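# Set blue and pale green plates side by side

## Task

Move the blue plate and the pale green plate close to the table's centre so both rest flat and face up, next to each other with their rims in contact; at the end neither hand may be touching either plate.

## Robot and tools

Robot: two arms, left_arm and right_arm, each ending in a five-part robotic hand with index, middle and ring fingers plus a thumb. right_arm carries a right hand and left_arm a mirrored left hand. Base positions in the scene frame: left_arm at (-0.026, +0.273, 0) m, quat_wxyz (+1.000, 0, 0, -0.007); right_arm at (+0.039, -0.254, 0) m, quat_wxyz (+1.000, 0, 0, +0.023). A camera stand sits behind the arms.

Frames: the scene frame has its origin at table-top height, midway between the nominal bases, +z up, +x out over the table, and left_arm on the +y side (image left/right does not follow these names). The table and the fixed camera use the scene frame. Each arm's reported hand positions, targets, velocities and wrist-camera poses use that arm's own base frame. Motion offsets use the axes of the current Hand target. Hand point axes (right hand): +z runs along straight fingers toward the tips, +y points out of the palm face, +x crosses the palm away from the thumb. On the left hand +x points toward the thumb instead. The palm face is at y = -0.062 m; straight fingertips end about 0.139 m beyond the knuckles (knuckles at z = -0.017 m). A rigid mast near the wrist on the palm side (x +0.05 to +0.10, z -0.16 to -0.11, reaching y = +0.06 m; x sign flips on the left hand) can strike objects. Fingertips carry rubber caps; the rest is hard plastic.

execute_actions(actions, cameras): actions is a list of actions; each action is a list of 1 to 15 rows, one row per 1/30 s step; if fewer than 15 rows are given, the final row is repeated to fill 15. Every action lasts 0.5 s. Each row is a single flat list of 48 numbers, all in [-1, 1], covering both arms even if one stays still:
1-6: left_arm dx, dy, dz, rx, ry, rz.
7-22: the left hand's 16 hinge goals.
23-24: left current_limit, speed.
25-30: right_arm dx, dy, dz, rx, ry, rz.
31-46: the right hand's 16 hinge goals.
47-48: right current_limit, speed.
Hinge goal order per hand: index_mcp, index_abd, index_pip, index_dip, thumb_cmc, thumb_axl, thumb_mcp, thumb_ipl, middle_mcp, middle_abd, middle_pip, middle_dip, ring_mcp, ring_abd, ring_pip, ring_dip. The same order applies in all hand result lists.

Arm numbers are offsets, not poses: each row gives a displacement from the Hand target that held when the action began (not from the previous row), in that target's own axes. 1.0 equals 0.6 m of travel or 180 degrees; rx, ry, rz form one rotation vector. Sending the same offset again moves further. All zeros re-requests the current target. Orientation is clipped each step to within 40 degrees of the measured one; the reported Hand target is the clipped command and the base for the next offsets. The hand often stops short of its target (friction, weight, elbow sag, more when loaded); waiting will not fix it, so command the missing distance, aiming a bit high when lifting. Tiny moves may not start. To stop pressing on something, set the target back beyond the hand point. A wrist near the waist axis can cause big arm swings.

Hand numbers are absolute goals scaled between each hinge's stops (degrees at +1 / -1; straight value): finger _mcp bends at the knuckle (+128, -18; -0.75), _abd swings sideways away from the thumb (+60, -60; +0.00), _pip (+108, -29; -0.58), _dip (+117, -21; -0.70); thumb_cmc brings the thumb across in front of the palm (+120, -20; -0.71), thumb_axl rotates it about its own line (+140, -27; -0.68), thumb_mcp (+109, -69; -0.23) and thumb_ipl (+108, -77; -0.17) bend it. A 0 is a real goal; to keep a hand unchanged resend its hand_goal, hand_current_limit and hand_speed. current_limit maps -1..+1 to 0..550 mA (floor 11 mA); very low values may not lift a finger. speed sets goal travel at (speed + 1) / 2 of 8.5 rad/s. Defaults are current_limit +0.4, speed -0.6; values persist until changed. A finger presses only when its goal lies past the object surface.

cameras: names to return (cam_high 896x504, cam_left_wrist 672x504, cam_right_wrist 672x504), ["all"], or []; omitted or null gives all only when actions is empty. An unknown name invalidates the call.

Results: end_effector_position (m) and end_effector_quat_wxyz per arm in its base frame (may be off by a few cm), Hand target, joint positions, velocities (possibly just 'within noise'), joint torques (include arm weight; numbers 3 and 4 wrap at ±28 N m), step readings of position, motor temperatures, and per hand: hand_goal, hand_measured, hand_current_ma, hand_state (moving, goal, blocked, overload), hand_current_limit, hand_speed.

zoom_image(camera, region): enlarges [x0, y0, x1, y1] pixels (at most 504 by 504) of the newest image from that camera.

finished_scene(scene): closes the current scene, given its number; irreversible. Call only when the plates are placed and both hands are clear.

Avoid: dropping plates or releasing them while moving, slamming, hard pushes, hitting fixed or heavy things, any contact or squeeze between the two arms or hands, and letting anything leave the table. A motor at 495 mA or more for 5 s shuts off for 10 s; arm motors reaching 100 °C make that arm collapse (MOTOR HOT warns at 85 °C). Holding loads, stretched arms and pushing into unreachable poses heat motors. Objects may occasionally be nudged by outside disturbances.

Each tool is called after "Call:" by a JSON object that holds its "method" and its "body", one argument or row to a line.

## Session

Call:
{"method": "execute_actions", "body": {
  "actions": []
}}

Scene clock: 0.00 s.
left_arm: end_effector_position=(+0.3882, -0.3794, +0.2048) hand_goal=(-0.754, +0.000, -0.576, -0.696, -0.714, -0.678, -0.226, -0.168, -0.754, +0.000, -0.576, -0.696, -0.754, +0.000, -0.576, -0.696) hand_measured=(-0.754, +0.000, -0.576, -0.696, -0.714, -0.678, -0.226, -0.168, -0.754, +0.000, -0.576, -0.696, -0.754, +0.000, -0.576, -0.696) hand_current_ma=(+0, +0, +0, +0, +0, +0, +0, +0, +0, +0, +0, +0, +0, +0, +0, +0) hand_state=(goal, goal, goal, goal, goal, goal, goal, goal, goal, goal, goal, goal, goal, goal, goal, goal) hand_current_limit=0.40 hand_speed=-0.60 end_effector_quat_wxyz=(+0.505, +0.614, +0.382, +0.471) | right_arm: end_effector_position=(+0.6443, -0.2294, +0.2994) hand_goal=(-0.754, +0.000, -0.576, -0.696, -0.714, -0.678, -0.226, -0.168, -0.754, +0.000, -0.576, -0.696, -0.754, +0.000, -0.576, -0.696) hand_measured=(-0.754, +0.000, -0.576, -0.696, -0.714, -0.678, -0.226, -0.168, -0.754, +0.000, -0.576, -0.696, -0.754, +0.000, -0.576, -0.696) hand_current_ma=(+0, +0, +0, +0, +0, +0, +0, +0, +0, +0, +0, +0, +0, +0, +0, +0) hand_state=(goal, goal, goal, goal, goal, goal, goal, goal, goal, goal, goal, goal, goal, goal, goal, goal) hand_current_limit=0.40 hand_speed=-0.60 end_effector_quat_wxyz=(+0.569, +0.752, -0.229, +0.242)
Joint positions: left_arm=[-1.004 1.813 0.643 1.108 -0.74 0.151] | right_arm=[-0.06 2.128 1.96 -0.803 1.282 1.649]
Joint velocities: within noise
Joint torques (N m): no reading
Motor temperatures (°C): left_arm=[29 30 32 29 29 30] | right_arm=[30 27 33 28 28 26]
Heat: left arm: hottest elbow 32 °C; right arm: hottest elbow 33 °C.
Hand target: left_arm +0.3899, -0.3821, +0.2107; +0.512, +0.608, +0.384, +0.471 | right_arm +0.6478, -0.2296, +0.3043; +0.567, +0.749, -0.234, +0.249

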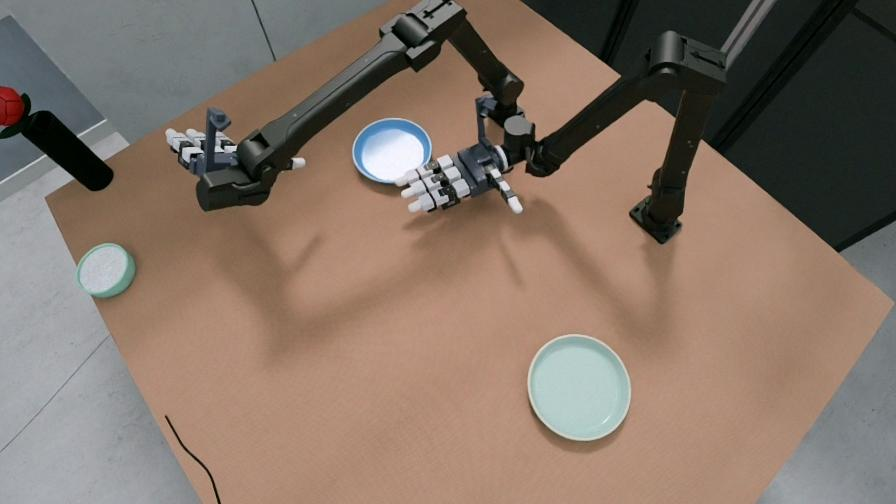

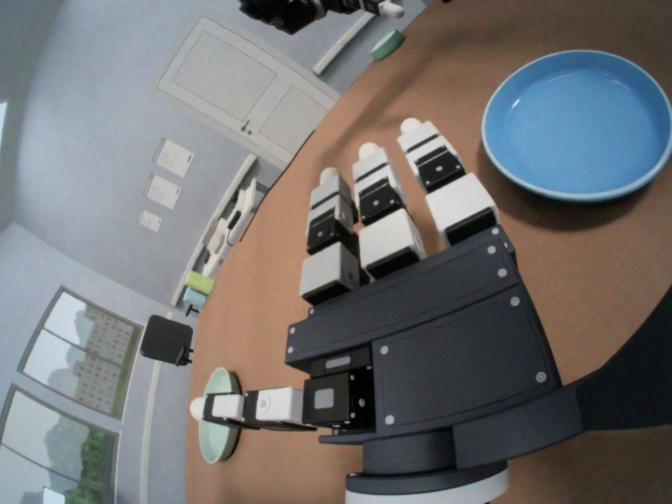

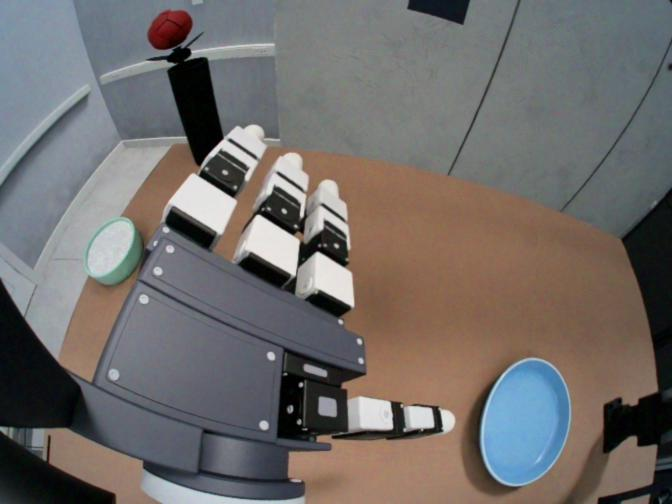

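Call:
{"method": "execute_actions", "body": {
  "actions": [
    [[0.0927,0.0585,-0.0243,0,0,0,-0.754,0,-0.576,-0.696,-0.714,-0.678,-0.226,-0.168,-0.754,0,-0.576,-0.696,-0.754,0,-0.576,-0.696,0.4,-0.6,-0.0553,0.0417,-0.032,0.0707,-0.0186,-0.0411,-0.754,0,-0.576,-0.696,-0.714,-0.678,-0.226,-0.168,-0.754,0,-0.576,-0.696,-0.754,0,-0.576,-0.696,0.4,-0.6]],
    [[0.0927,0.0585,-0.0243,0,0,0,-0.754,0,-0.576,-0.696,-0.714,-0.678,-0.226,-0.168,-0.754,0,-0.576,-0.696,-0.754,0,-0.576,-0.696,0.4,-0.6,-0.0618,0.0265,-0.0362,0.0707,-0.0186,-0.0411,-0.754,0,-0.576,-0.696,-0.714,-0.678,-0.226,-0.168,-0.754,0,-0.576,-0.696,-0.754,0,-0.576,-0.696,0.4,-0.6]],
    [[0.0818,-0.0155,-0.0117,0.0509,0.0465,-0.0567,-0.754,0,-0.576,-0.696,-0.714,-0.678,-0.226,-0.168,-0.754,0,-0.576,-0.696,-0.754,0,-0.576,-0.696,0.4,-0.6,-0.0663,0.01,-0.0365,0.0707,-0.0186,-0.0411,-0.754,0,-0.576,-0.696,-0.714,-0.678,-0.226,-0.168,-0.754,0,-0.576,-0.696,-0.754,0,-0.576,-0.696,0.4,-0.6]],
    [[0.0842,-0.0013,0.0018,0.0509,0.0465,-0.0567,-0.754,0,-0.576,-0.696,-0.714,-0.678,-0.226,-0.168,-0.754,0,-0.576,-0.696,-0.754,0,-0.576,-0.696,0.4,-0.6,-0.0685,-0.0063,-0.0328,0.0707,-0.0186,-0.0411,-0.754,0,-0.576,-0.696,-0.714,-0.678,-0.226,-0.168,-0.754,0,-0.576,-0.696,-0.754,0,-0.576,-0.696,0.4,-0.6]]
  ],
  "cameras": ["cam_high"]
}}

Scene clock: 6.30 s.
left_arm: end_effector_position=(+0.3950, -0.1779, +0.2753) hand_goal=(-0.754, +0.000, -0.576, -0.696, -0.714, -0.678, -0.226, -0.168, -0.754, +0.000, -0.576, -0.696, -0.754, +0.000, -0.576, -0.696) hand_measured=(-0.764, +0.000, -0.576, -0.696, -0.722, -0.678, -0.226, -0.168, -0.764, +0.000, -0.576, -0.696, -0.764, +0.000, -0.576, -0.696) hand_current_ma=(-15, +0, +0, +0, -11, +0, +0, +0, -15, +0, +0, +0, -14, +0, +0, +0) hand_state=(goal, goal, goal, goal, goal, goal, goal, goal, goal, goal, goal, goal, goal, goal, goal, goal) hand_current_limit=0.40 hand_speed=-0.60 end_effector_quat_wxyz=(+0.404, +0.547, +0.617, +0.396) | right_arm: end_effector_position=(+0.4768, -0.1680, +0.3100) hand_goal=(-0.754, +0.000, -0.576, -0.696, -0.714, -0.678, -0.226, -0.168, -0.754, +0.000, -0.576, -0.696, -0.754, +0.000, -0.576, -0.696) hand_measured=(-0.758, +0.000, -0.576, -0.696, -0.720, -0.678, -0.224, -0.168, -0.756, +0.000, -0.576, -0.696, -0.756, +0.000, -0.576, -0.696) hand_current_ma=(-8, +0, -1, +0, -17, +1, +6, +1, -6, +0, -1, +0, -7, +0, -1, +0) hand_state=(goal, goal, goal, goal, goal, goal, goal, goal, goal, goal, goal, goal, goal, goal, goal, goal) hand_current_limit=0.40 hand_speed=-0.60 end_effector_quat_wxyz=(+0.209, +0.973, +0.022, +0.098)
Joint positions: left_arm=[-0.81 1.095 0.542 0.019 -0.785 -0.465] | right_arm=[-0.039 1.507 1.489 -1.317 0.406 1.438]
Joint torques (N m): left_arm=[-0.03 -7.82 12.26 1.16 -0.6 -0.07] | right_arm=[-0.09 -14.8 8.29 0.36 0.45 -0.18]
Heat: left arm: hottest elbow 33 °C; right arm: hottest elbow 34 °C.
Hand target: left_arm +0.4022, -0.1815, +0.3006; +0.423, +0.529, +0.624, +0.390 | right_arm +0.4744, -0.1712, +0.3106; +0.208, +0.973, +0.024, +0.091
Off the commanded pose: left_arm 0.027 m, 3 deg | right_arm 0.004 m, 1 deg.
Step readings (end_effector_position of left_arm | right_arm):
0: (+0.3882, -0.3794, +0.2048) | (+0.6443, -0.2294, +0.2994)
1: (+0.3881, -0.3795, +0.2050) | (+0.6446, -0.2296, +0.2987)
2: (+0.3883, -0.3789, +0.2051) | (+0.6455, -0.2303, +0.2944)
4: (+0.3862, -0.3738, +0.2081) | (+0.6392, -0.2289, +0.2833)
8: (+0.3859, -0.3453, +0.2339) | (+0.6183, -0.2255, +0.2768)
15: (+0.3897, -0.3318, +0.2597) | (+0.6084, -0.2203, +0.3025)
16: (+0.3898, -0.3323, +0.2582) | (+0.6075, -0.2199, +0.3048)
17: (+0.3900, -0.3320, +0.2563) | (+0.6067, -0.2188, +0.3021)
19: (+0.3875, -0.3267, +0.2553) | (+0.5958, -0.2149, +0.2923)
23: (+0.3870, -0.2948, +0.2791) | (+0.5721, -0.2075, +0.2875)
30: (+0.3880, -0.2806, +0.3039) | (+0.5640, -0.2039, +0.3071)
31: (+0.3884, -0.2809, +0.3022) | (+0.5637, -0.2034, +0.3075)
32: (+0.3904, -0.2766, +0.2985) | (+0.5631, -0.2016, +0.3036)
34: (+0.3928, -0.2648, +0.2918) | (+0.5530, -0.1960, +0.2912)
38: (+0.3925, -0.2449, +0.2902) | (+0.5286, -0.1897, +0.2867)
45: (+0.3908, -0.2329, +0.2881) | (+0.5194, -0.1879, +0.3092)
46: (+0.3910, -0.2319, +0.2861) | (+0.5190, -0.1873, +0.3097)
47: (+0.3916, -0.2273, +0.2831) | (+0.5186, -0.1843, +0.3059)
49: (+0.3915, -0.2160, +0.2772) | (+0.5096, -0.1769, +0.2944)
53: (+0.3914, -0.1916, +0.2739) | (+0.4869, -0.1681, +0.2916)
60: (+0.3947, -0.1818, +0.2811) | (+0.4766, -0.1677, +0.3099)
Images, in order (width x height): cam_high 896x504.

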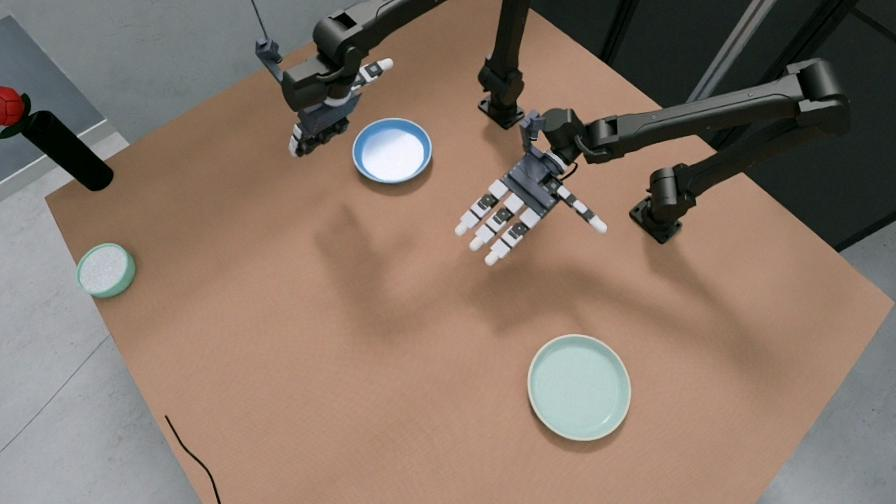

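Call:
{"method": "execute_actions", "body": {
  "actions": [
    [[0.0818,0.0147,0.013,0.0509,0.0465,-0.0567,-0.754,0,-0.576,-0.696,-0.714,-0.678,-0.226,-0.168,-0.754,0,-0.576,-0.696,-0.754,0,-0.576,-0.696,0.4,-0.6,-0.0683,-0.022,-0.0257,0.0707,-0.0186,-0.0411,-0.754,0,-0.576,-0.696,-0.714,-0.678,-0.226,-0.168,-0.754,0,-0.576,-0.696,-0.754,0,-0.576,-0.696,0.4,-0.6]],
    [[0.0753,0.0315,0.0208,0.0509,0.0465,-0.0567,-0.754,0,-0.576,-0.696,-0.714,-0.678,-0.226,-0.168,-0.754,0,-0.576,-0.696,-0.754,0,-0.576,-0.696,0.4,-0.6,-0.0658,-0.0352,-0.0155,0.0707,-0.0186,-0.0411,-0.754,0,-0.576,-0.696,-0.714,-0.678,-0.226,-0.168,-0.754,0,-0.576,-0.696,-0.754,0,-0.576,-0.696,0.4,-0.6]],
    [[0.0648,0.0477,0.0248,0.0509,0.0465,-0.0567,-0.754,0,-0.576,-0.696,-0.714,-0.678,-0.226,-0.168,-0.754,0,-0.576,-0.696,-0.754,0,-0.576,-0.696,0.4,-0.6,-0.0612,-0.0455,-0.0027,0,0,0,-0.754,0,-0.576,-0.696,-0.714,-0.678,-0.226,-0.168,-0.754,0,-0.576,-0.696,-0.754,0,-0.576,-0.696,0.4,-0.6]],
    [[0.0515,0.0618,0.0245,0.0509,0.0465,-0.0567,-0.754,0,-0.576,-0.696,-0.714,-0.678,-0.226,-0.168,-0.754,0,-0.576,-0.696,-0.754,0,-0.576,-0.696,0.4,-0.6,0,0,0.05,0,0,0,-0.754,0,-0.576,-0.696,-0.714,-0.678,-0.226,-0.168,-0.754,0,-0.576,-0.696,-0.754,0,-0.576,-0.696,0.4,-0.6]],
    [[0.036,0.0733,0.02,0.0509,0.0465,-0.0567,-0.754,0,-0.576,-0.696,-0.714,-0.678,-0.226,-0.168,-0.754,0,-0.576,-0.696,-0.754,0,-0.576,-0.696,0.4,-0.6,0,0,0.05,0,0,0,-0.754,0,-0.576,-0.696,-0.714,-0.678,-0.226,-0.168,-0.754,0,-0.576,-0.696,-0.754,0,-0.576,-0.696,0.4,-0.6]],
    [[0.0198,0.0808,0.0118,0.0509,0.0465,-0.0567,-0.754,0,-0.576,-0.696,-0.714,-0.678,-0.226,-0.168,-0.754,0,-0.576,-0.696,-0.754,0,-0.576,-0.696,0.4,-0.6,0,0,0.05,0,0,0,-0.754,0,-0.576,-0.696,-0.714,-0.678,-0.226,-0.168,-0.754,0,-0.576,-0.696,-0.754,0,-0.576,-0.696,0.4,-0.6]]
  ],
  "cameras": ["all"]
}}

Call:
{"method": "zoom_image", "body": {
  "camera": "cam_high",
  "region": [320, 80, 480, 220]
}}

Scene clock: 10.43 s.
left_arm: end_effector_position=(+0.4294, +0.1221, +0.2887) hand_goal=(-0.754, +0.000, -0.576, -0.696, -0.714, -0.678, -0.226, -0.168, -0.754, +0.000, -0.576, -0.696, -0.754, +0.000, -0.576, -0.696) hand_measured=(-0.754, +0.000, -0.576, -0.696, -0.716, -0.678, -0.224, -0.168, -0.754, +0.000, -0.576, -0.696, -0.754, +0.000, -0.576, -0.696) hand_current_ma=(+0, +0, +0, +0, -1, +0, +3, +0, +0, +0, +0, +0, +0, +0, +0, +0) hand_state=(goal, goal, goal, goal, goal, goal, goal, goal, goal, goal, goal, goal, goal, goal, goal, goal) hand_current_limit=0.40 hand_speed=-0.60 end_effector_quat_wxyz=(-0.011, +0.087, +0.996, -0.001) | right_arm: end_effector_position=(+0.3407, -0.1297, +0.2282) hand_goal=(-0.754, +0.000, -0.576, -0.696, -0.714, -0.678, -0.226, -0.168, -0.754, +0.000, -0.576, -0.696, -0.754, +0.000, -0.576, -0.696) hand_measured=(-0.754, +0.000, -0.576, -0.696, -0.716, -0.678, -0.222, -0.168, -0.754, +0.000, -0.576, -0.696, -0.754, +0.000, -0.576, -0.696) hand_current_ma=(+2, +0, -1, +0, -4, +1, +9, +1, +2, +0, -1, +0, +2, +0, -1, +0) hand_state=(goal, goal, goal, goal, goal, goal, goal, goal, goal, goal, goal, goal, goal, goal, goal, goal) hand_current_limit=0.40 hand_speed=-0.60 end_effector_quat_wxyz=(+0.001, +0.988, +0.152, -0.003)
Joint positions: left_arm=[0.079 1.5 1.56 -1.654 -0.002 -1.318] | right_arm=[-0.121 1.233 1.141 -1.485 0.003 1.145]
Joint torques (N m): left_arm=[-1.44 -12.16 11.77 -0.31 -0.12 -0.16] | right_arm=[1.08 -9.11 7.45 0.92 -0.01 -0.05]
Heat: left arm: hottest elbow 33 °C; right arm: hottest elbow 34 °C.
Hand target: left_arm +0.4395, +0.1190, +0.2997; +0.000, +0.086, +0.996, +0.000 | right_arm +0.3445, -0.1271, +0.2252; +0.000, +0.988, +0.156, +0.000
Off the commanded pose: left_arm 0.015 m, 1 deg | right_arm 0.005 m, 1 deg.
Step readings (end_effector_position of left_arm | right_arm):
0: (+0.3950, -0.1779, +0.2753) | (+0.4768, -0.1680, +0.3100)
1: (+0.3951, -0.1775, +0.2750) | (+0.4768, -0.1674, +0.3092)
2: (+0.3958, -0.1748, +0.2737) | (+0.4758, -0.1645, +0.3053)
4: (+0.3968, -0.1660, +0.2711) | (+0.4671, -0.1568, +0.2956)
8: (+0.3989, -0.1415, +0.2748) | (+0.4448, -0.1512, +0.2958)
15: (+0.4016, -0.1314, +0.2819) | (+0.4319, -0.1543, +0.3106)
16: (+0.4015, -0.1307, +0.2816) | (+0.4316, -0.1539, +0.3099)
17: (+0.4018, -0.1285, +0.2797) | (+0.4298, -0.1507, +0.3065)
19: (+0.4028, -0.1202, +0.2750) | (+0.4203, -0.1432, +0.2985)
23: (+0.4056, -0.0924, +0.2755) | (+0.4008, -0.1375, +0.3000)
30: (+0.4065, -0.0800, +0.2857) | (+0.3875, -0.1406, +0.3097)
31: (+0.4064, -0.0797, +0.2862) | (+0.3875, -0.1406, +0.3096)
32: (+0.4061, -0.0780, +0.2842) | (+0.3865, -0.1403, +0.3086)
34: (+0.4059, -0.0701, +0.2805) | (+0.3793, -0.1391, +0.3051)
38: (+0.4089, -0.0400, +0.2855) | (+0.3581, -0.1352, +0.3041)
45: (+0.4123, -0.0289, +0.2876) | (+0.3483, -0.1310, +0.3184)
46: (+0.4122, -0.0290, +0.2862) | (+0.3481, -0.1308, +0.3183)
47: (+0.4114, -0.0281, +0.2829) | (+0.3475, -0.1306, +0.3165)
49: (+0.4106, -0.0219, +0.2783) | (+0.3450, -0.1303, +0.3074)
53: (+0.4155, +0.0089, +0.2845) | (+0.3396, -0.1295, +0.2886)
60: (+0.4177, +0.0219, +0.2876) | (+0.3412, -0.1297, +0.2856)
61: (+0.4174, +0.0216, +0.2868) | (+0.3414, -0.1297, +0.2854)
62: (+0.4162, +0.0220, +0.2846) | (+0.3420, -0.1298, +0.2838)
64: (+0.4159, +0.0258, +0.2824) | (+0.3431, -0.1300, +0.2769)
68: (+0.4230, +0.0570, +0.2882) | (+0.3397, -0.1295, +0.2598)
75: (+0.4231, +0.0727, +0.2858) | (+0.3411, -0.1297, +0.2564)
76: (+0.4228, +0.0722, +0.2857) | (+0.3411, -0.1297, +0.2561)
77: (+0.4215, +0.0722, +0.2854) | (+0.3418, -0.1298, +0.2545)
79: (+0.4224, +0.0740, +0.2872) | (+0.3432, -0.1300, +0.2477)
83: (+0.4310, +0.1045, +0.2935) | (+0.3391, -0.1295, +0.2314)
90: (+0.4291, +0.1230, +0.2851) | (+0.3404, -0.1296, +0.2282)

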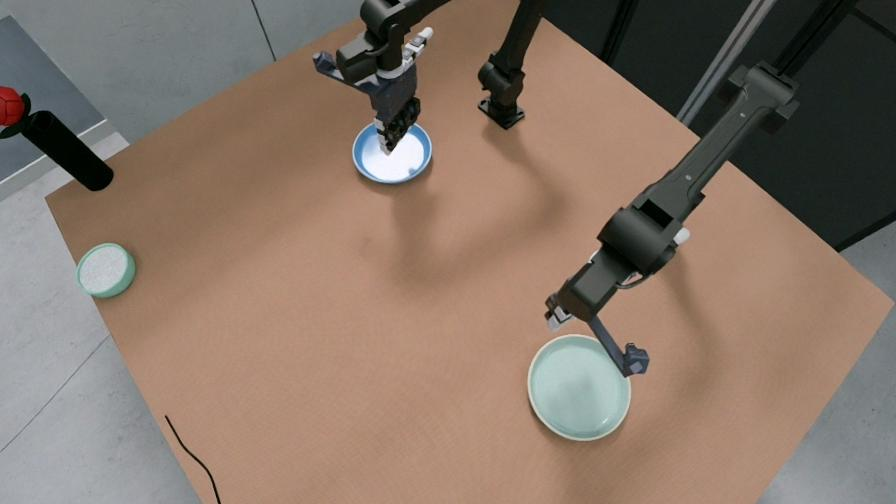

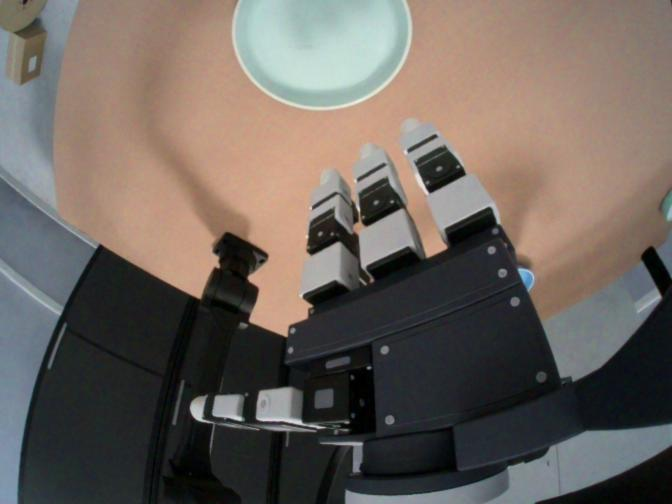

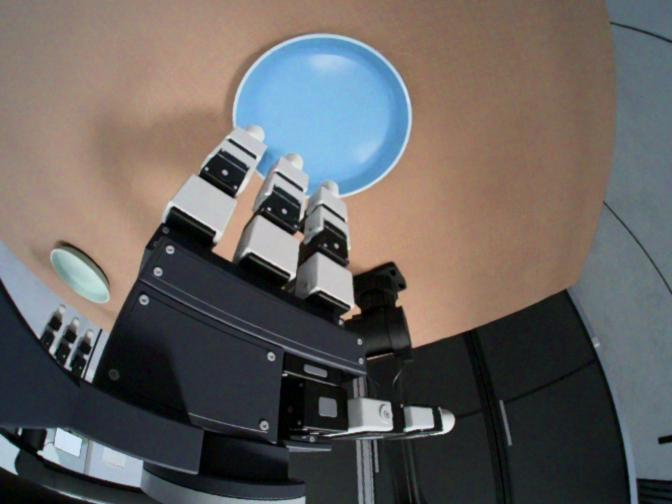

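Scaled by 3.150 from the camera's 896x504 image, which has a finer 1280x720 frame.

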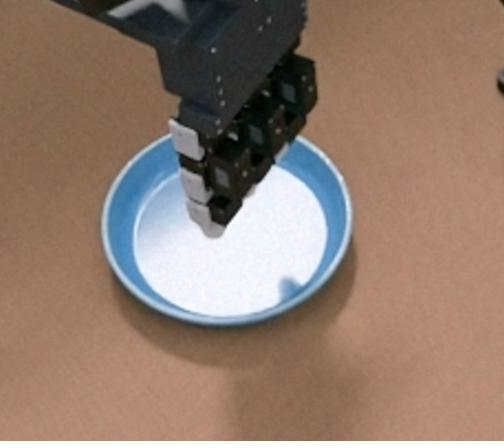

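Call:
{"method": "execute_actions", "body": {
  "actions": [
    [[0.003,0.08,0,0,0,0,-0.754,0,-0.576,-0.696,-0.714,-0.678,-0.226,-0.168,-0.754,0,-0.576,-0.696,-0.754,0,-0.576,-0.696,0.4,-0.6,-0.01,0,0.06,0,0,0,-0.754,0,-0.576,-0.696,-0.714,-0.678,-0.226,-0.168,-0.754,0,-0.576,-0.696,-0.754,0,-0.576,-0.696,0.4,-0.6]],
    [[0.003,0.08,0.03,0,0,0,-0.754,0,-0.576,-0.696,-0.714,-0.678,-0.226,-0.168,-0.754,0,-0.576,-0.696,-0.754,0,-0.576,-0.696,0.4,-0.6,0,0,0.05,0,0,0,-0.754,0,-0.576,-0.696,-0.714,-0.678,-0.226,-0.168,-0.754,0,-0.576,-0.696,-0.754,0,-0.576,-0.696,0.4,-0.6]]
  ],
  "cameras": ["all"]
}}

Call:
{"method": "zoom_image", "body": {
  "camera": "cam_high",
  "region": [320, 80, 480, 220]
}}

Scene clock: 12.93 s.
left_arm: end_effector_position=(+0.4365, +0.2127, +0.2710) hand_goal=(-0.754, +0.000, -0.576, -0.696, -0.714, -0.678, -0.226, -0.168, -0.754, +0.000, -0.576, -0.696, -0.754, +0.000, -0.576, -0.696) hand_measured=(-0.754, +0.000, -0.576, -0.696, -0.716, -0.678, -0.224, -0.168, -0.752, +0.000, -0.576, -0.696, -0.752, +0.000, -0.576, -0.696) hand_current_ma=(+0, +0, +0, +0, -1, +0, +3, +0, +1, +0, +0, +0, +1, +0, +0, +0) hand_state=(goal, goal, goal, goal, goal, goal, goal, goal, goal, goal, goal, goal, goal, goal, goal, goal) hand_current_limit=0.40 hand_speed=-0.60 end_effector_quat_wxyz=(-0.018, +0.079, +0.997, -0.006) | right_arm: end_effector_position=(+0.3354, -0.1289, +0.1660) hand_goal=(-0.754, +0.000, -0.576, -0.696, -0.714, -0.678, -0.226, -0.168, -0.754, +0.000, -0.576, -0.696, -0.754, +0.000, -0.576, -0.696) hand_measured=(-0.754, +0.000, -0.576, -0.696, -0.716, -0.678, -0.222, -0.168, -0.754, +0.000, -0.576, -0.696, -0.754, +0.000, -0.576, -0.696) hand_current_ma=(+2, +0, -1, +0, -4, +1, +9, +1, +2, +0, -1, +0, +2, +0, -1, +0) hand_state=(goal, goal, goal, goal, goal, goal, goal, goal, goal, goal, goal, goal, goal, goal, goal, goal) hand_current_limit=0.40 hand_speed=-0.60 end_effector_quat_wxyz=(+0.002, +0.988, +0.152, +0.003)
Joint positions: left_arm=[0.275 1.572 1.597 -1.633 -0.001 -1.139] | right_arm=[-0.121 1.24 0.982 -1.306 0.003 1.145]
Joint torques (N m): left_arm=[-1.14 -12.98 11.86 0.13 -0.2 -0.01] | right_arm=[0.44 -7.88 7.23 0.95 -0.01 -0.12]
Heat: left arm: hottest elbow 34 °C; right arm: hottest elbow 34 °C.
Hand target: left_arm +0.4523, +0.2141, +0.2816; -0.001, +0.086, +0.996, +0.000 | right_arm +0.3388, -0.1289, +0.1593; +0.000, +0.988, +0.156, +0.000
Off the commanded pose: left_arm 0.019 m, 2 deg | right_arm 0.008 m, 1 deg.
Step readings (end_effector_position of left_arm | right_arm):
0: (+0.4293, +0.1221, +0.2887) | (+0.3407, -0.1297, +0.2282)
1: (+0.4293, +0.1221, +0.2887) | (+0.3407, -0.1297, +0.2279)
2: (+0.4294, +0.1236, +0.2892) | (+0.3411, -0.1297, +0.2260)
4: (+0.4308, +0.1285, +0.2901) | (+0.3415, -0.1298, +0.2171)
8: (+0.4317, +0.1509, +0.2924) | (+0.3335, -0.1287, +0.1963)
15: (+0.4321, +0.1667, +0.2909) | (+0.3349, -0.1289, +0.1921)
16: (+0.4326, +0.1667, +0.2903) | (+0.3350, -0.1289, +0.1920)
17: (+0.4327, +0.1685, +0.2898) | (+0.3355, -0.1290, +0.1906)
19: (+0.4346, +0.1736, +0.2877) | (+0.3375, -0.1292, +0.1851)
23: (+0.4352, +0.1961, +0.2798) | (+0.3333, -0.1287, +0.1708)
30: (+0.4350, +0.2126, +0.2697) | (+0.3350, -0.1289, +0.1660)

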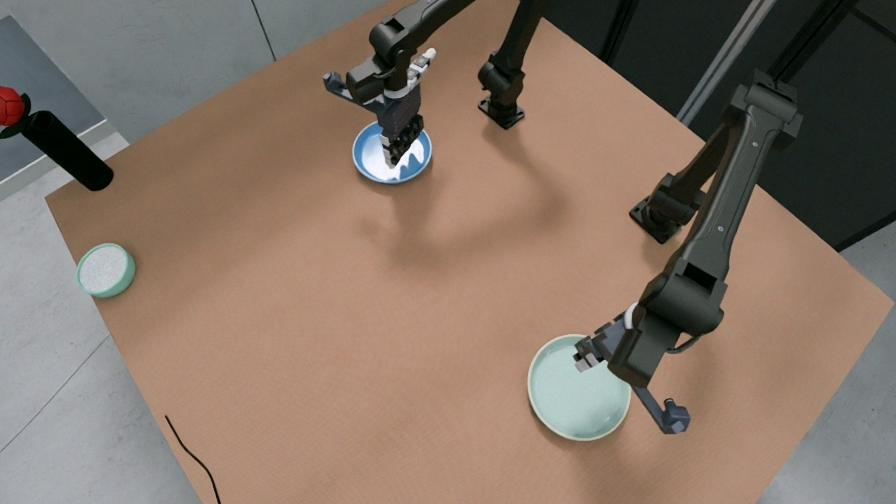

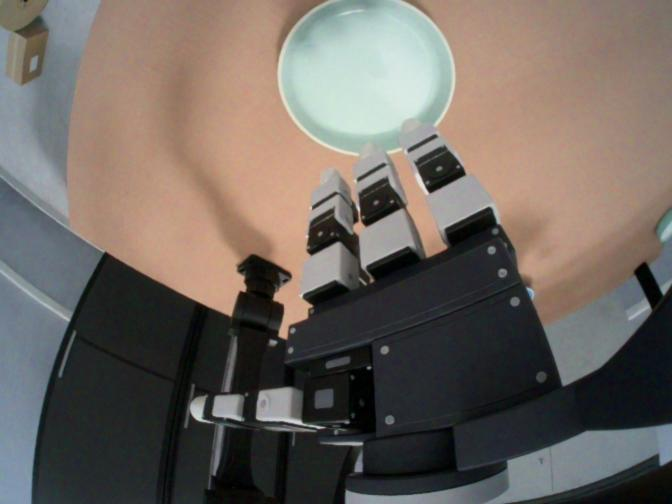

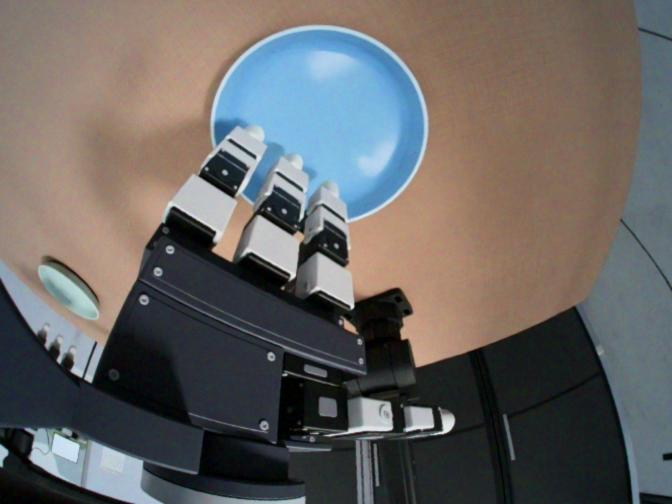

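Scaled by 3.150 from the camera's 896x504 image, which has a finer 1280x720 frame.

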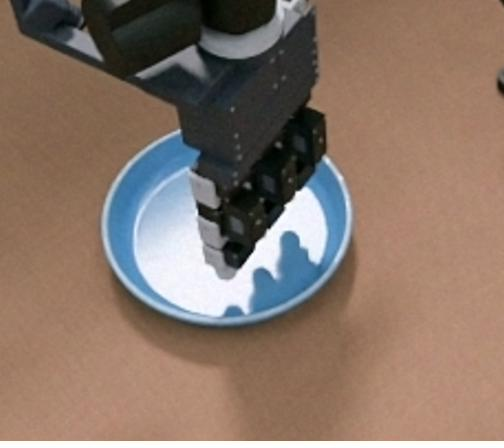

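Call:
{"method": "execute_actions", "body": {
  "actions": [
    [[-0.067,0.017,0.03,0,0,0,-0.754,0,-0.576,-0.696,-0.714,-0.678,-0.226,-0.168,-0.754,0,-0.576,-0.696,-0.754,0,-0.576,-0.696,0.4,-0.6,0,-0.03,0.034,0,0,0,-0.754,0,-0.576,-0.696,-0.714,-0.678,-0.226,-0.168,-0.754,0,-0.576,-0.696,-0.754,0,-0.576,-0.696,0.4,-0.6]],
    [[0,0,0.07,0,0,0,-0.754,0,-0.576,-0.696,-0.714,-0.678,-0.226,-0.168,-0.754,0,-0.576,-0.696,-0.754,0,-0.576,-0.696,0.4,-0.6,0.005,-0.06,0,0,0,0,-0.754,0,-0.576,-0.696,-0.714,-0.678,-0.226,-0.168,-0.754,0,-0.576,-0.696,-0.754,0,-0.576,-0.696,0.4,-0.6]],
    [[0,0,0.07,0,0,0,-0.754,0,-0.576,-0.696,-0.714,-0.678,-0.226,-0.168,-0.754,0,-0.576,-0.696,-0.754,0,-0.576,-0.696,0.4,-0.6,0.015,-0.058,0,0,0,0,-0.754,0,-0.576,-0.696,-0.714,-0.678,-0.226,-0.168,-0.754,0,-0.576,-0.696,-0.754,0,-0.576,-0.696,0.4,-0.6]]
  ],
  "cameras": ["all"]
}}

Call:
{"method": "zoom_image", "body": {
  "camera": "cam_high",
  "region": [500, 300, 680, 450]
}}

Scene clock: 16.03 s.
left_arm: end_effector_position=(+0.4885, +0.2198, +0.1832) hand_goal=(-0.754, +0.000, -0.576, -0.696, -0.714, -0.678, -0.226, -0.168, -0.754, +0.000, -0.576, -0.696, -0.754, +0.000, -0.576, -0.696) hand_measured=(-0.754, +0.000, -0.576, -0.696, -0.716, -0.678, -0.224, -0.168, -0.752, +0.000, -0.576, -0.696, -0.752, +0.000, -0.576, -0.696) hand_current_ma=(+0, +0, +0, +0, -1, +0, +3, +0, +1, +0, +0, +0, +1, +0, +0, +0) hand_state=(goal, goal, goal, goal, goal, goal, goal, goal, goal, goal, goal, goal, goal, goal, goal, goal) hand_current_limit=0.40 hand_speed=-0.60 end_effector_quat_wxyz=(-0.002, +0.086, +0.996, +0.000) | right_arm: end_effector_position=(+0.3241, -0.0482, +0.1427) hand_goal=(-0.754, +0.000, -0.576, -0.696, -0.714, -0.678, -0.226, -0.168, -0.754, +0.000, -0.576, -0.696, -0.754, +0.000, -0.576, -0.696) hand_measured=(-0.726, -0.002, -0.564, -0.692, -0.716, -0.678, -0.222, -0.168, -0.752, +0.000, -0.576, -0.696, -0.694, -0.020, -0.538, -0.676) hand_current_ma=(+97, -2, +35, +11, -3, +1, +10, +1, +3, +0, -1, +0, +230, -49, +127, +60) hand_state=(blocked, goal, goal, goal, goal, goal, goal, goal, goal, goal, goal, goal, blocked, goal, blocked, blocked) hand_current_limit=0.40 hand_speed=-0.60 end_effector_quat_wxyz=(+0.009, +0.988, +0.154, -0.002)
Joint positions: left_arm=[0.261 1.701 1.526 -1.399 -0.001 -1.138] | right_arm=[0.134 1.236 0.911 -1.25 0.017 1.396]
Joint torques (N m): left_arm=[-1.38 -15.21 8.49 0.27 -0.18 -0.13] | right_arm=[1.55 -9.05 6.68 0.8 -0.6 0.06]
Heat: left arm: hottest elbow 34 °C; right arm: hottest elbow 34 °C.
Hand target: left_arm +0.4935, +0.2174, +0.1796; +0.000, +0.086, +0.996, +0.000 | right_arm +0.3230, -0.0408, +0.1389; +0.000, +0.988, +0.156, +0.000
Off the commanded pose: left_arm 0.007 m, 0 deg | right_arm 0.008 m, 1 deg.
Step readings (end_effector_position of left_arm | right_arm):
0: (+0.4366, +0.2127, +0.2710) | (+0.3354, -0.1289, +0.1660)
1: (+0.4368, +0.2128, +0.2713) | (+0.3353, -0.1289, +0.1658)
2: (+0.4381, +0.2130, +0.2712) | (+0.3356, -0.1287, +0.1647)
4: (+0.4475, +0.2148, +0.2725) | (+0.3357, -0.1264, +0.1595)
8: (+0.4699, +0.2173, +0.2658) | (+0.3306, -0.1172, +0.1473)
15: (+0.4785, +0.2171, +0.2469) | (+0.3312, -0.1133, +0.1446)
16: (+0.4788, +0.2172, +0.2467) | (+0.3311, -0.1132, +0.1446)
17: (+0.4805, +0.2177, +0.2467) | (+0.3310, -0.1113, +0.1443)
19: (+0.4862, +0.2192, +0.2449) | (+0.3298, -0.1052, +0.1429)
23: (+0.4892, +0.2200, +0.2328) | (+0.3296, -0.0875, +0.1423)
30: (+0.4882, +0.2197, +0.2264) | (+0.3271, -0.0840, +0.1425)
31: (+0.4886, +0.2198, +0.2261) | (+0.3270, -0.0838, +0.1425)
32: (+0.4894, +0.2200, +0.2239) | (+0.3267, -0.0825, +0.1425)
34: (+0.4908, +0.2204, +0.2146) | (+0.3263, -0.0769, +0.1432)
38: (+0.4858, +0.2191, +0.1922) | (+0.3264, -0.0578, +0.1429)
45: (+0.4881, +0.2197, +0.1832) | (+0.3250, -0.0482, +0.1427)

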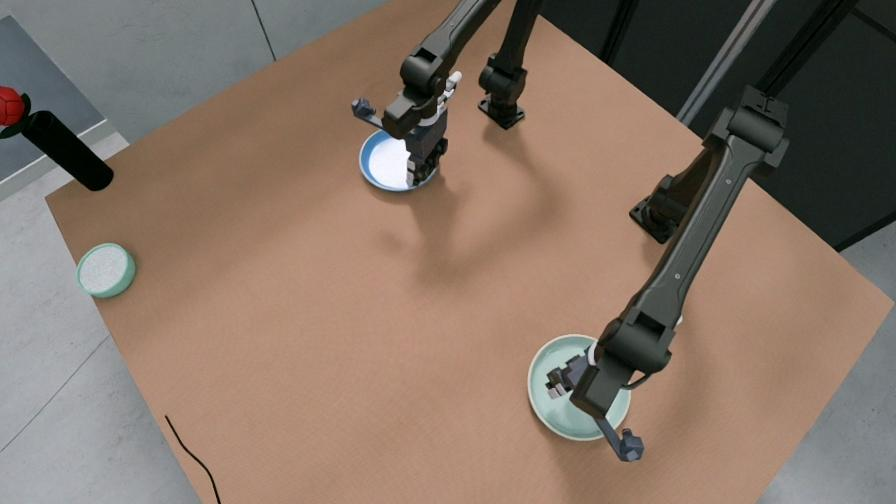

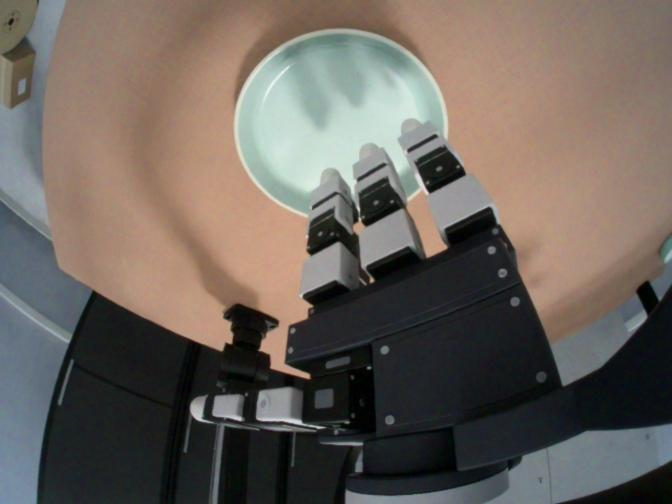

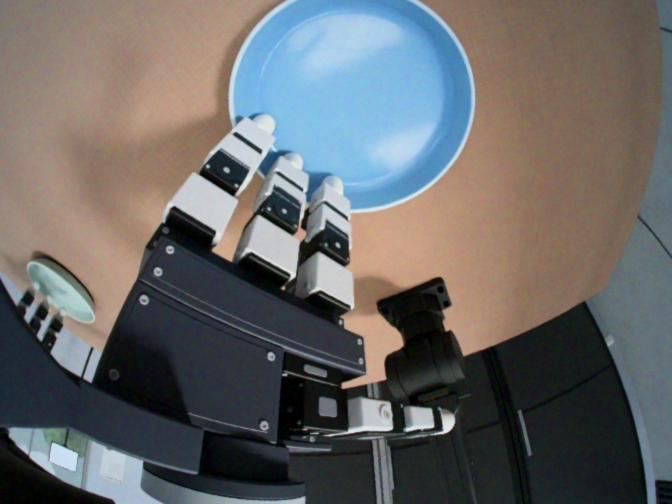

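Scaled by 2.800 from the camera's 896x504 image, which has a finer 1280x720 frame.

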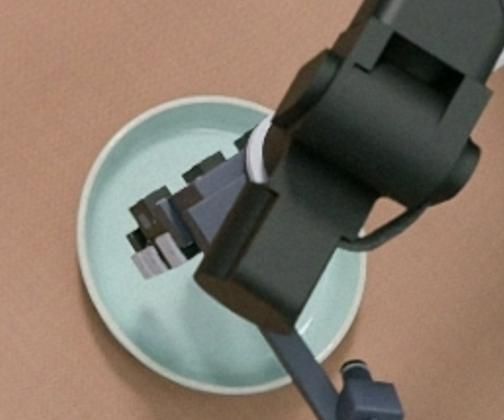

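Call:
{"method": "execute_actions", "body": {
  "actions": [
    [[0,-0.02,0.068,0,0,0,-0.754,0,-0.576,-0.696,-0.714,-0.678,-0.226,-0.168,-0.754,0,-0.576,-0.696,-0.754,0,-0.576,-0.696,0.4,-0.6,0.0265,-0.0557,-0.003,0,0,0,-0.754,0,-0.576,-0.696,-0.714,-0.678,-0.226,-0.168,-0.754,0,-0.576,-0.696,-0.754,0,-0.576,-0.696,0.4,-0.6]],
    [[0,-0.061,0,0,0,0,-0.754,0,-0.576,-0.696,-0.714,-0.678,-0.226,-0.168,-0.754,0,-0.576,-0.696,-0.754,0,-0.576,-0.696,0.4,-0.6,0.0265,-0.0557,0,0,0,0,-0.754,0,-0.576,-0.696,-0.714,-0.678,-0.226,-0.168,-0.754,0,-0.576,-0.696,-0.754,0,-0.576,-0.696,0.4,-0.6]],
    [[0,-0.061,0,0,0,0,-0.754,0,-0.576,-0.696,-0.714,-0.678,-0.226,-0.168,-0.754,0,-0.576,-0.696,-0.754,0,-0.576,-0.696,0.4,-0.6,0.0265,-0.0557,0,0,0,0,-0.754,0,-0.576,-0.696,-0.714,-0.678,-0.226,-0.168,-0.754,0,-0.576,-0.696,-0.754,0,-0.576,-0.696,0.4,-0.6]],
    [[0,-0.061,0,0,0,0,-0.754,0,-0.576,-0.696,-0.714,-0.678,-0.226,-0.168,-0.754,0,-0.576,-0.696,-0.754,0,-0.576,-0.696,0.4,-0.6,0.0265,-0.0557,0,0,0,0,-0.754,0,-0.576,-0.696,-0.714,-0.678,-0.226,-0.168,-0.754,0,-0.576,-0.696,-0.754,0,-0.576,-0.696,0.4,-0.6]]
  ],
  "cameras": ["all"]
}}

Scene clock: 19.43 s.
left_arm: end_effector_position=(+0.4718, +0.1101, +0.1398) hand_goal=(-0.754, +0.000, -0.576, -0.696, -0.714, -0.678, -0.226, -0.168, -0.754, +0.000, -0.576, -0.696, -0.754, +0.000, -0.576, -0.696) hand_measured=(-0.728, -0.002, -0.562, -0.690, -0.716, -0.678, -0.224, -0.168, -0.748, +0.000, -0.574, -0.696, -0.678, -0.020, -0.534, -0.676) hand_current_ma=(+52, -1, +21, +6, -1, +0, +3, +0, +6, +0, +1, +0, +227, -25, +93, +32) hand_state=(blocked, goal, goal, goal, goal, goal, goal, goal, goal, goal, goal, goal, blocked, goal, blocked, goal) hand_current_limit=0.40 hand_speed=-0.60 end_effector_quat_wxyz=(-0.005, +0.081, +0.997, +0.010) | right_arm: end_effector_position=(+0.3297, +0.0895, +0.1437) hand_goal=(-0.754, +0.000, -0.576, -0.696, -0.714, -0.678, -0.226, -0.168, -0.754, +0.000, -0.576, -0.696, -0.754, +0.000, -0.576, -0.696) hand_measured=(-0.716, -0.002, -0.556, -0.688, -0.714, -0.678, -0.222, -0.168, -0.744, -0.006, -0.572, -0.696, -0.680, -0.028, -0.530, -0.672) hand_current_ma=(+133, -4, +57, +23, -2, +1, +10, +1, +28, -12, +10, +1, +299, -77, +157, +73) hand_state=(blocked, goal, goal, goal, goal, goal, goal, goal, goal, goal, goal, goal, blocked, blocked, blocked, blocked) hand_current_limit=0.40 hand_speed=-0.60 end_effector_quat_wxyz=(+0.012, +0.988, +0.154, -0.004)
Joint positions: left_arm=[0.04 1.65 1.338 -1.267 -0.021 -1.369] | right_arm=[0.51 1.374 1.037 -1.25 0.02 1.772]
Joint torques (N m): left_arm=[-2.02 -15.74 7.32 0.16 0.65 -0.15] | right_arm=[1.55 -8.12 9.77 1.09 -0.74 0.03]
Heat: left arm: hottest elbow 34 °C; right arm: hottest elbow 35 °C.
Hand target: left_arm +0.4726, +0.0972, +0.1390; +0.000, +0.086, +0.996, +0.000 | right_arm +0.3423, +0.1060, +0.1406; +0.000, +0.988, +0.156, +0.000
Off the commanded pose: left_arm 0.013 m, 1 deg | right_arm 0.021 m, 1 deg.
Step readings (end_effector_position of left_arm | right_arm):
0: (+0.4885, +0.2198, +0.1832) | (+0.3241, -0.0482, +0.1427)
1: (+0.4886, +0.2196, +0.1829) | (+0.3240, -0.0481, +0.1427)
2: (+0.4894, +0.2192, +0.1808) | (+0.3237, -0.0471, +0.1427)
4: (+0.4903, +0.2184, +0.1723) | (+0.3229, -0.0420, +0.1434)
8: (+0.4841, +0.2119, +0.1509) | (+0.3213, -0.0223, +0.1429)
15: (+0.4865, +0.2083, +0.1431) | (+0.3190, -0.0133, +0.1427)
16: (+0.4867, +0.2079, +0.1430) | (+0.3188, -0.0133, +0.1426)
17: (+0.4870, +0.2058, +0.1423) | (+0.3184, -0.0125, +0.1424)
19: (+0.4853, +0.2017, +0.1389) | (+0.3186, -0.0080, +0.1430)
23: (+0.4852, +0.1852, +0.1383) | (+0.3202, +0.0096, +0.1431)
30: (+0.4856, +0.1745, +0.1385) | (+0.3204, +0.0191, +0.1428)
31: (+0.4854, +0.1744, +0.1385) | (+0.3203, +0.0192, +0.1429)
32: (+0.4848, +0.1739, +0.1382) | (+0.3204, +0.0202, +0.1430)
34: (+0.4817, +0.1701, +0.1384) | (+0.3213, +0.0259, +0.1433)
38: (+0.4782, +0.1560, +0.1393) | (+0.3242, +0.0446, +0.1432)
45: (+0.4770, +0.1464, +0.1397) | (+0.3247, +0.0543, +0.1432)
46: (+0.4767, +0.1462, +0.1395) | (+0.3247, +0.0544, +0.1432)
47: (+0.4760, +0.1453, +0.1393) | (+0.3247, +0.0553, +0.1434)
49: (+0.4734, +0.1416, +0.1396) | (+0.3260, +0.0607, +0.1436)
53: (+0.4710, +0.1271, +0.1402) | (+0.3292, +0.0791, +0.1437)
60: (+0.4722, +0.1101, +0.1398) | (+0.3299, +0.0895, +0.1436)

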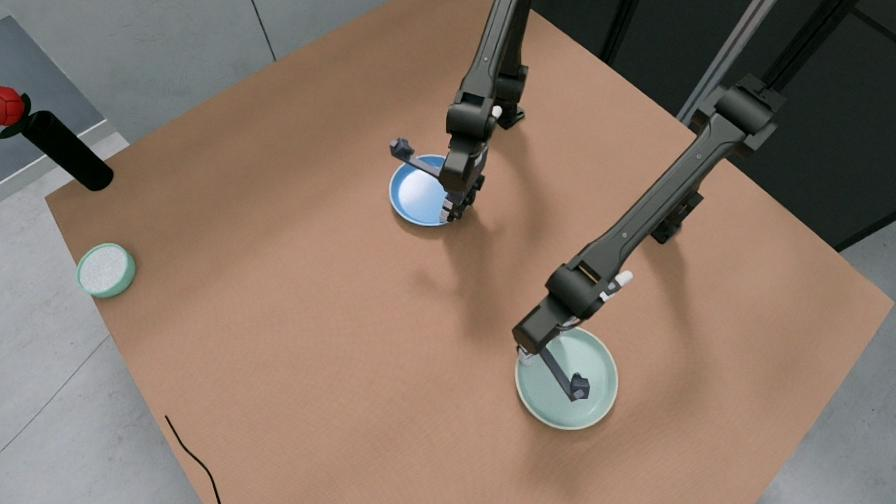

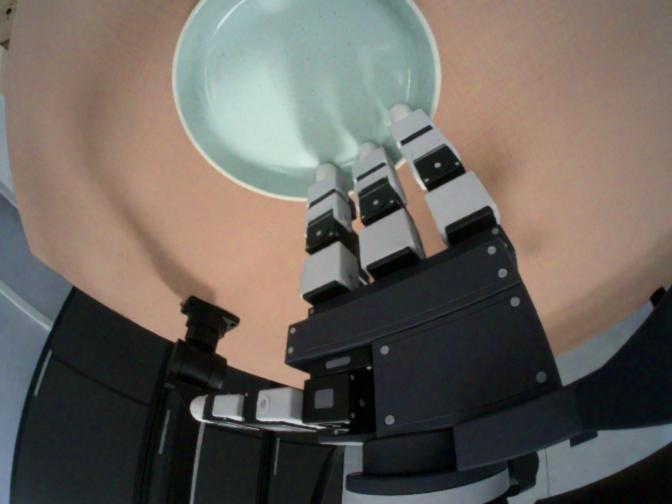

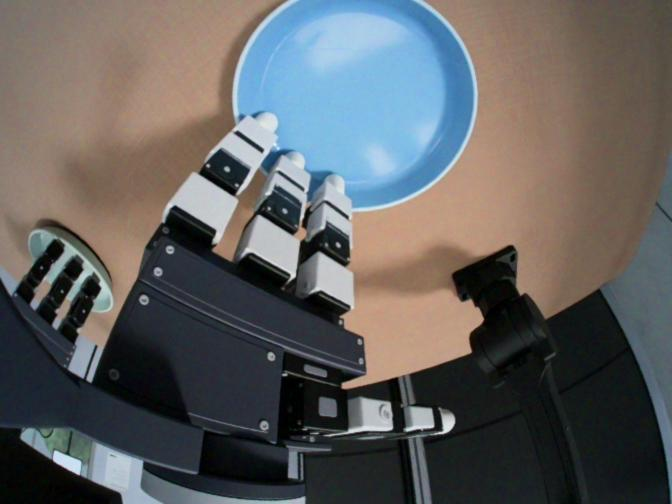

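Call:
{"method": "execute_actions", "body": {
  "actions": [
    [[0,-0.061,0,0,0,0,-0.754,0,-0.576,-0.696,-0.714,-0.678,-0.226,-0.168,-0.754,0,-0.576,-0.696,-0.754,0,-0.576,-0.696,0.4,-0.6,0.032,-0.041,0,0,0,0,-0.754,0,-0.576,-0.696,-0.714,-0.678,-0.226,-0.168,-0.754,0,-0.576,-0.696,-0.754,0,-0.576,-0.696,0.4,-0.6]],
    [[0,-0.061,0,0,0,0,-0.754,0,-0.576,-0.696,-0.714,-0.678,-0.226,-0.168,-0.754,0,-0.576,-0.696,-0.754,0,-0.576,-0.696,0.4,-0.6,0.032,-0.041,0,0,0,0,-0.754,0,-0.576,-0.696,-0.714,-0.678,-0.226,-0.168,-0.754,0,-0.576,-0.696,-0.754,0,-0.576,-0.696,0.4,-0.6]],
    [[0,-0.061,0,0,0,0,-0.754,0,-0.576,-0.696,-0.714,-0.678,-0.226,-0.168,-0.754,0,-0.576,-0.696,-0.754,0,-0.576,-0.696,0.4,-0.6,-0.01,0.036,-0.012,0,0,0,-0.754,0,-0.576,-0.696,-0.714,-0.678,-0.226,-0.168,-0.754,0,-0.576,-0.696,-0.754,0,-0.576,-0.696,0.4,-0.6]],
    [[0,0,0,0,0,0,-0.754,0,-0.576,-0.696,-0.714,-0.678,-0.226,-0.168,-0.754,0,-0.576,-0.696,-0.754,0,-0.576,-0.696,0.4,-0.6,-0.003,0.018,-0.03,0,0,0,-0.754,0,-0.576,-0.696,-0.714,-0.678,-0.226,-0.168,-0.754,0,-0.576,-0.696,-0.754,0,-0.576,-0.696,0.4,-0.6]],
    [[0,0,0,0,0,0,-0.754,0,-0.576,-0.696,-0.714,-0.678,-0.226,-0.168,-0.754,0,-0.576,-0.696,-0.754,0,-0.576,-0.696,0.4,-0.6,0,0.015,-0.07,0,0,0,-0.754,0,-0.576,-0.696,-0.714,-0.678,-0.226,-0.168,-0.754,0,-0.576,-0.696,-0.754,0,-0.576,-0.696,0.4,-0.6]],
    [[0,0,0,0,0,0,-0.754,0,-0.576,-0.696,-0.714,-0.678,-0.226,-0.168,-0.754,0,-0.576,-0.696,-0.754,0,-0.576,-0.696,0.4,-0.6,0,0.04,-0.08,0,0,0,-0.754,0,-0.576,-0.696,-0.714,-0.678,-0.226,-0.168,-0.754,0,-0.576,-0.696,-0.754,0,-0.576,-0.696,0.4,-0.6]]
  ],
  "cameras": ["all"]
}}

Call:
{"method": "zoom_image", "body": {
  "camera": "cam_high",
  "region": [380, 150, 620, 400]
}}

Scene clock: 23.97 s.
left_arm: end_effector_position=(+0.4559, +0.0010, +0.1397) hand_goal=(-0.754, +0.000, -0.576, -0.696, -0.714, -0.678, -0.226, -0.168, -0.754, +0.000, -0.576, -0.696, -0.754, +0.000, -0.576, -0.696) hand_measured=(-0.706, +0.002, -0.548, -0.684, -0.716, -0.678, -0.224, -0.168, -0.738, +0.000, -0.570, -0.694, -0.682, -0.010, -0.534, -0.676) hand_current_ma=(+118, +1, +52, +16, -1, +0, +3, +0, +24, +0, +7, +1, +209, -11, +91, +32) hand_state=(blocked, goal, blocked, goal, goal, goal, goal, goal, goal, goal, goal, goal, blocked, goal, blocked, goal) hand_current_limit=0.40 hand_speed=-0.60 end_effector_quat_wxyz=(-0.003, +0.083, +0.996, +0.011) | right_arm: end_effector_position=(+0.3674, +0.0961, +0.2401) hand_goal=(-0.754, +0.000, -0.576, -0.696, -0.714, -0.678, -0.226, -0.168, -0.754, +0.000, -0.576, -0.696, -0.754, +0.000, -0.576, -0.696) hand_measured=(-0.750, -0.002, -0.574, -0.694, -0.714, -0.678, -0.222, -0.168, -0.754, -0.002, -0.576, -0.696, -0.750, +0.002, -0.572, -0.694) hand_current_ma=(+8, -4, +5, +5, -2, +1, +10, +1, +0, -3, +0, +1, +8, +4, +6, +6) hand_state=(goal, goal, goal, goal, goal, goal, goal, goal, goal, goal, goal, goal, goal, goal, goal, goal) hand_current_limit=0.40 hand_speed=-0.60 end_effector_quat_wxyz=(+0.007, +0.988, +0.152, -0.015)
Joint positions: left_arm=[-0.191 1.629 1.311 -1.261 -0.021 -1.596] | right_arm=[0.471 1.426 1.35 -1.527 0.004 1.737]
Joint torques (N m): left_arm=[-2.2 -14.97 7.56 0.1 0.69 -0.18] | right_arm=[0.38 -12.69 10.82 -0.24 -0.07 -0.14]
Heat: left arm: hottest elbow 35 °C; right arm: hottest elbow 35 °C.
Hand target: left_arm +0.4538, -0.0110, +0.1390; -0.001, +0.086, +0.996, +0.000 | right_arm +0.3763, +0.1000, +0.2557; +0.000, +0.988, +0.156, +0.000
Off the commanded pose: left_arm 0.012 m, 1 deg | right_arm 0.018 m, 2 deg.
Step readings (end_effector_position of left_arm | right_arm):
0: (+0.4718, +0.1101, +0.1398) | (+0.3297, +0.0895, +0.1437)
1: (+0.4717, +0.1101, +0.1398) | (+0.3297, +0.0896, +0.1438)
2: (+0.4713, +0.1094, +0.1398) | (+0.3301, +0.0904, +0.1438)
4: (+0.4695, +0.1067, +0.1401) | (+0.3326, +0.0948, +0.1439)
8: (+0.4672, +0.0921, +0.1404) | (+0.3387, +0.1091, +0.1439)
15: (+0.4675, +0.0730, +0.1397) | (+0.3407, +0.1171, +0.1439)
16: (+0.4673, +0.0730, +0.1397) | (+0.3409, +0.1172, +0.1441)
17: (+0.4668, +0.0723, +0.1397) | (+0.3412, +0.1181, +0.1442)
19: (+0.4653, +0.0698, +0.1403) | (+0.3432, +0.1224, +0.1442)
23: (+0.4632, +0.0554, +0.1403) | (+0.3498, +0.1375, +0.1443)
30: (+0.4621, +0.0370, +0.1397) | (+0.3522, +0.1464, +0.1444)
31: (+0.4618, +0.0370, +0.1397) | (+0.3521, +0.1464, +0.1444)
32: (+0.4614, +0.0363, +0.1397) | (+0.3522, +0.1462, +0.1444)
34: (+0.4605, +0.0335, +0.1403) | (+0.3526, +0.1451, +0.1442)
38: (+0.4585, +0.0181, +0.1403) | (+0.3544, +0.1408, +0.1438)
45: (+0.4564, +0.0010, +0.1397) | (+0.3557, +0.1386, +0.1442)
46: (+0.4563, +0.0010, +0.1397) | (+0.3556, +0.1385, +0.1442)
47: (+0.4562, +0.0010, +0.1397) | (+0.3555, +0.1377, +0.1446)
49: (+0.4560, +0.0010, +0.1397) | (+0.3553, +0.1350, +0.1459)
53: (+0.4559, +0.0010, +0.1397) | (+0.3550, +0.1291, +0.1473)
60: (+0.4559, +0.0010, +0.1397) | (+0.3552, +0.1263, +0.1478)
61: (+0.4559, +0.0010, +0.1397) | (+0.3552, +0.1263, +0.1481)
62: (+0.4559, +0.0010, +0.1397) | (+0.3547, +0.1255, +0.1496)
64: (+0.4559, +0.0010, +0.1397) | (+0.3531, +0.1225, +0.1564)
68: (+0.4559, +0.0010, +0.1397) | (+0.3550, +0.1205, +0.1755)
75: (+0.4559, +0.0010, +0.1397) | (+0.3593, +0.1202, +0.1935)
76: (+0.4559, +0.0010, +0.1397) | (+0.3591, +0.1198, +0.1937)
77: (+0.4559, +0.0010, +0.1397) | (+0.3585, +0.1179, +0.1952)
79: (+0.4559, +0.0010, +0.1397) | (+0.3570, +0.1131, +0.2023)
83: (+0.4559, +0.0010, +0.1397) | (+0.3626, +0.1024, +0.2229)
90: (+0.4559, +0.0010, +0.1397) | (+0.3679, +0.0965, +0.2400)

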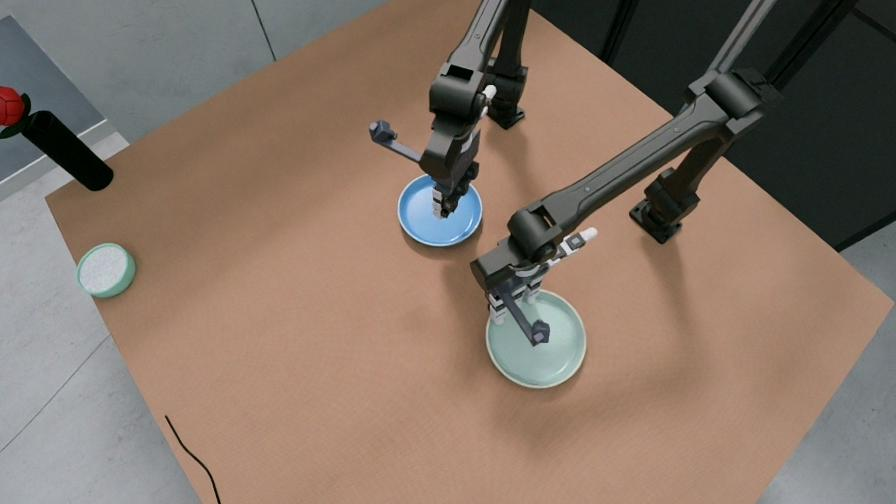

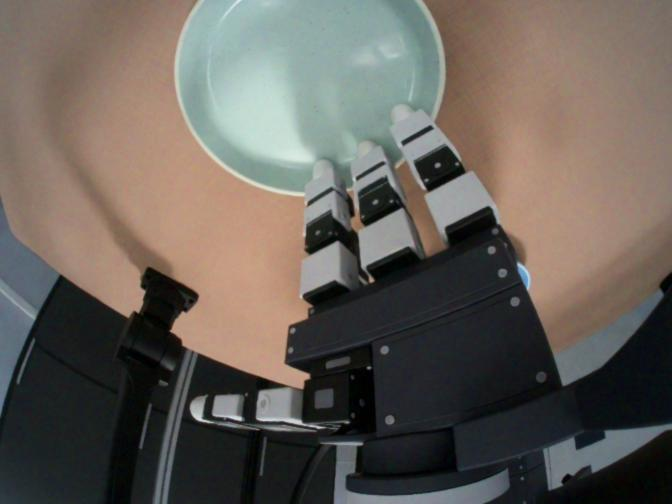

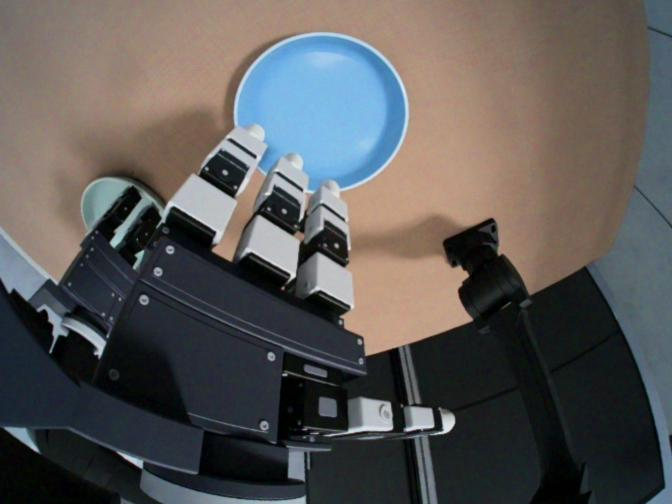

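Scaled by 2.016 from the camera's 896x504 image, which has a finer 1280x720 frame.

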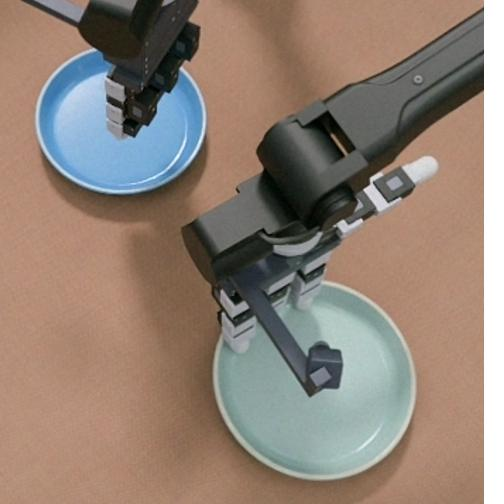

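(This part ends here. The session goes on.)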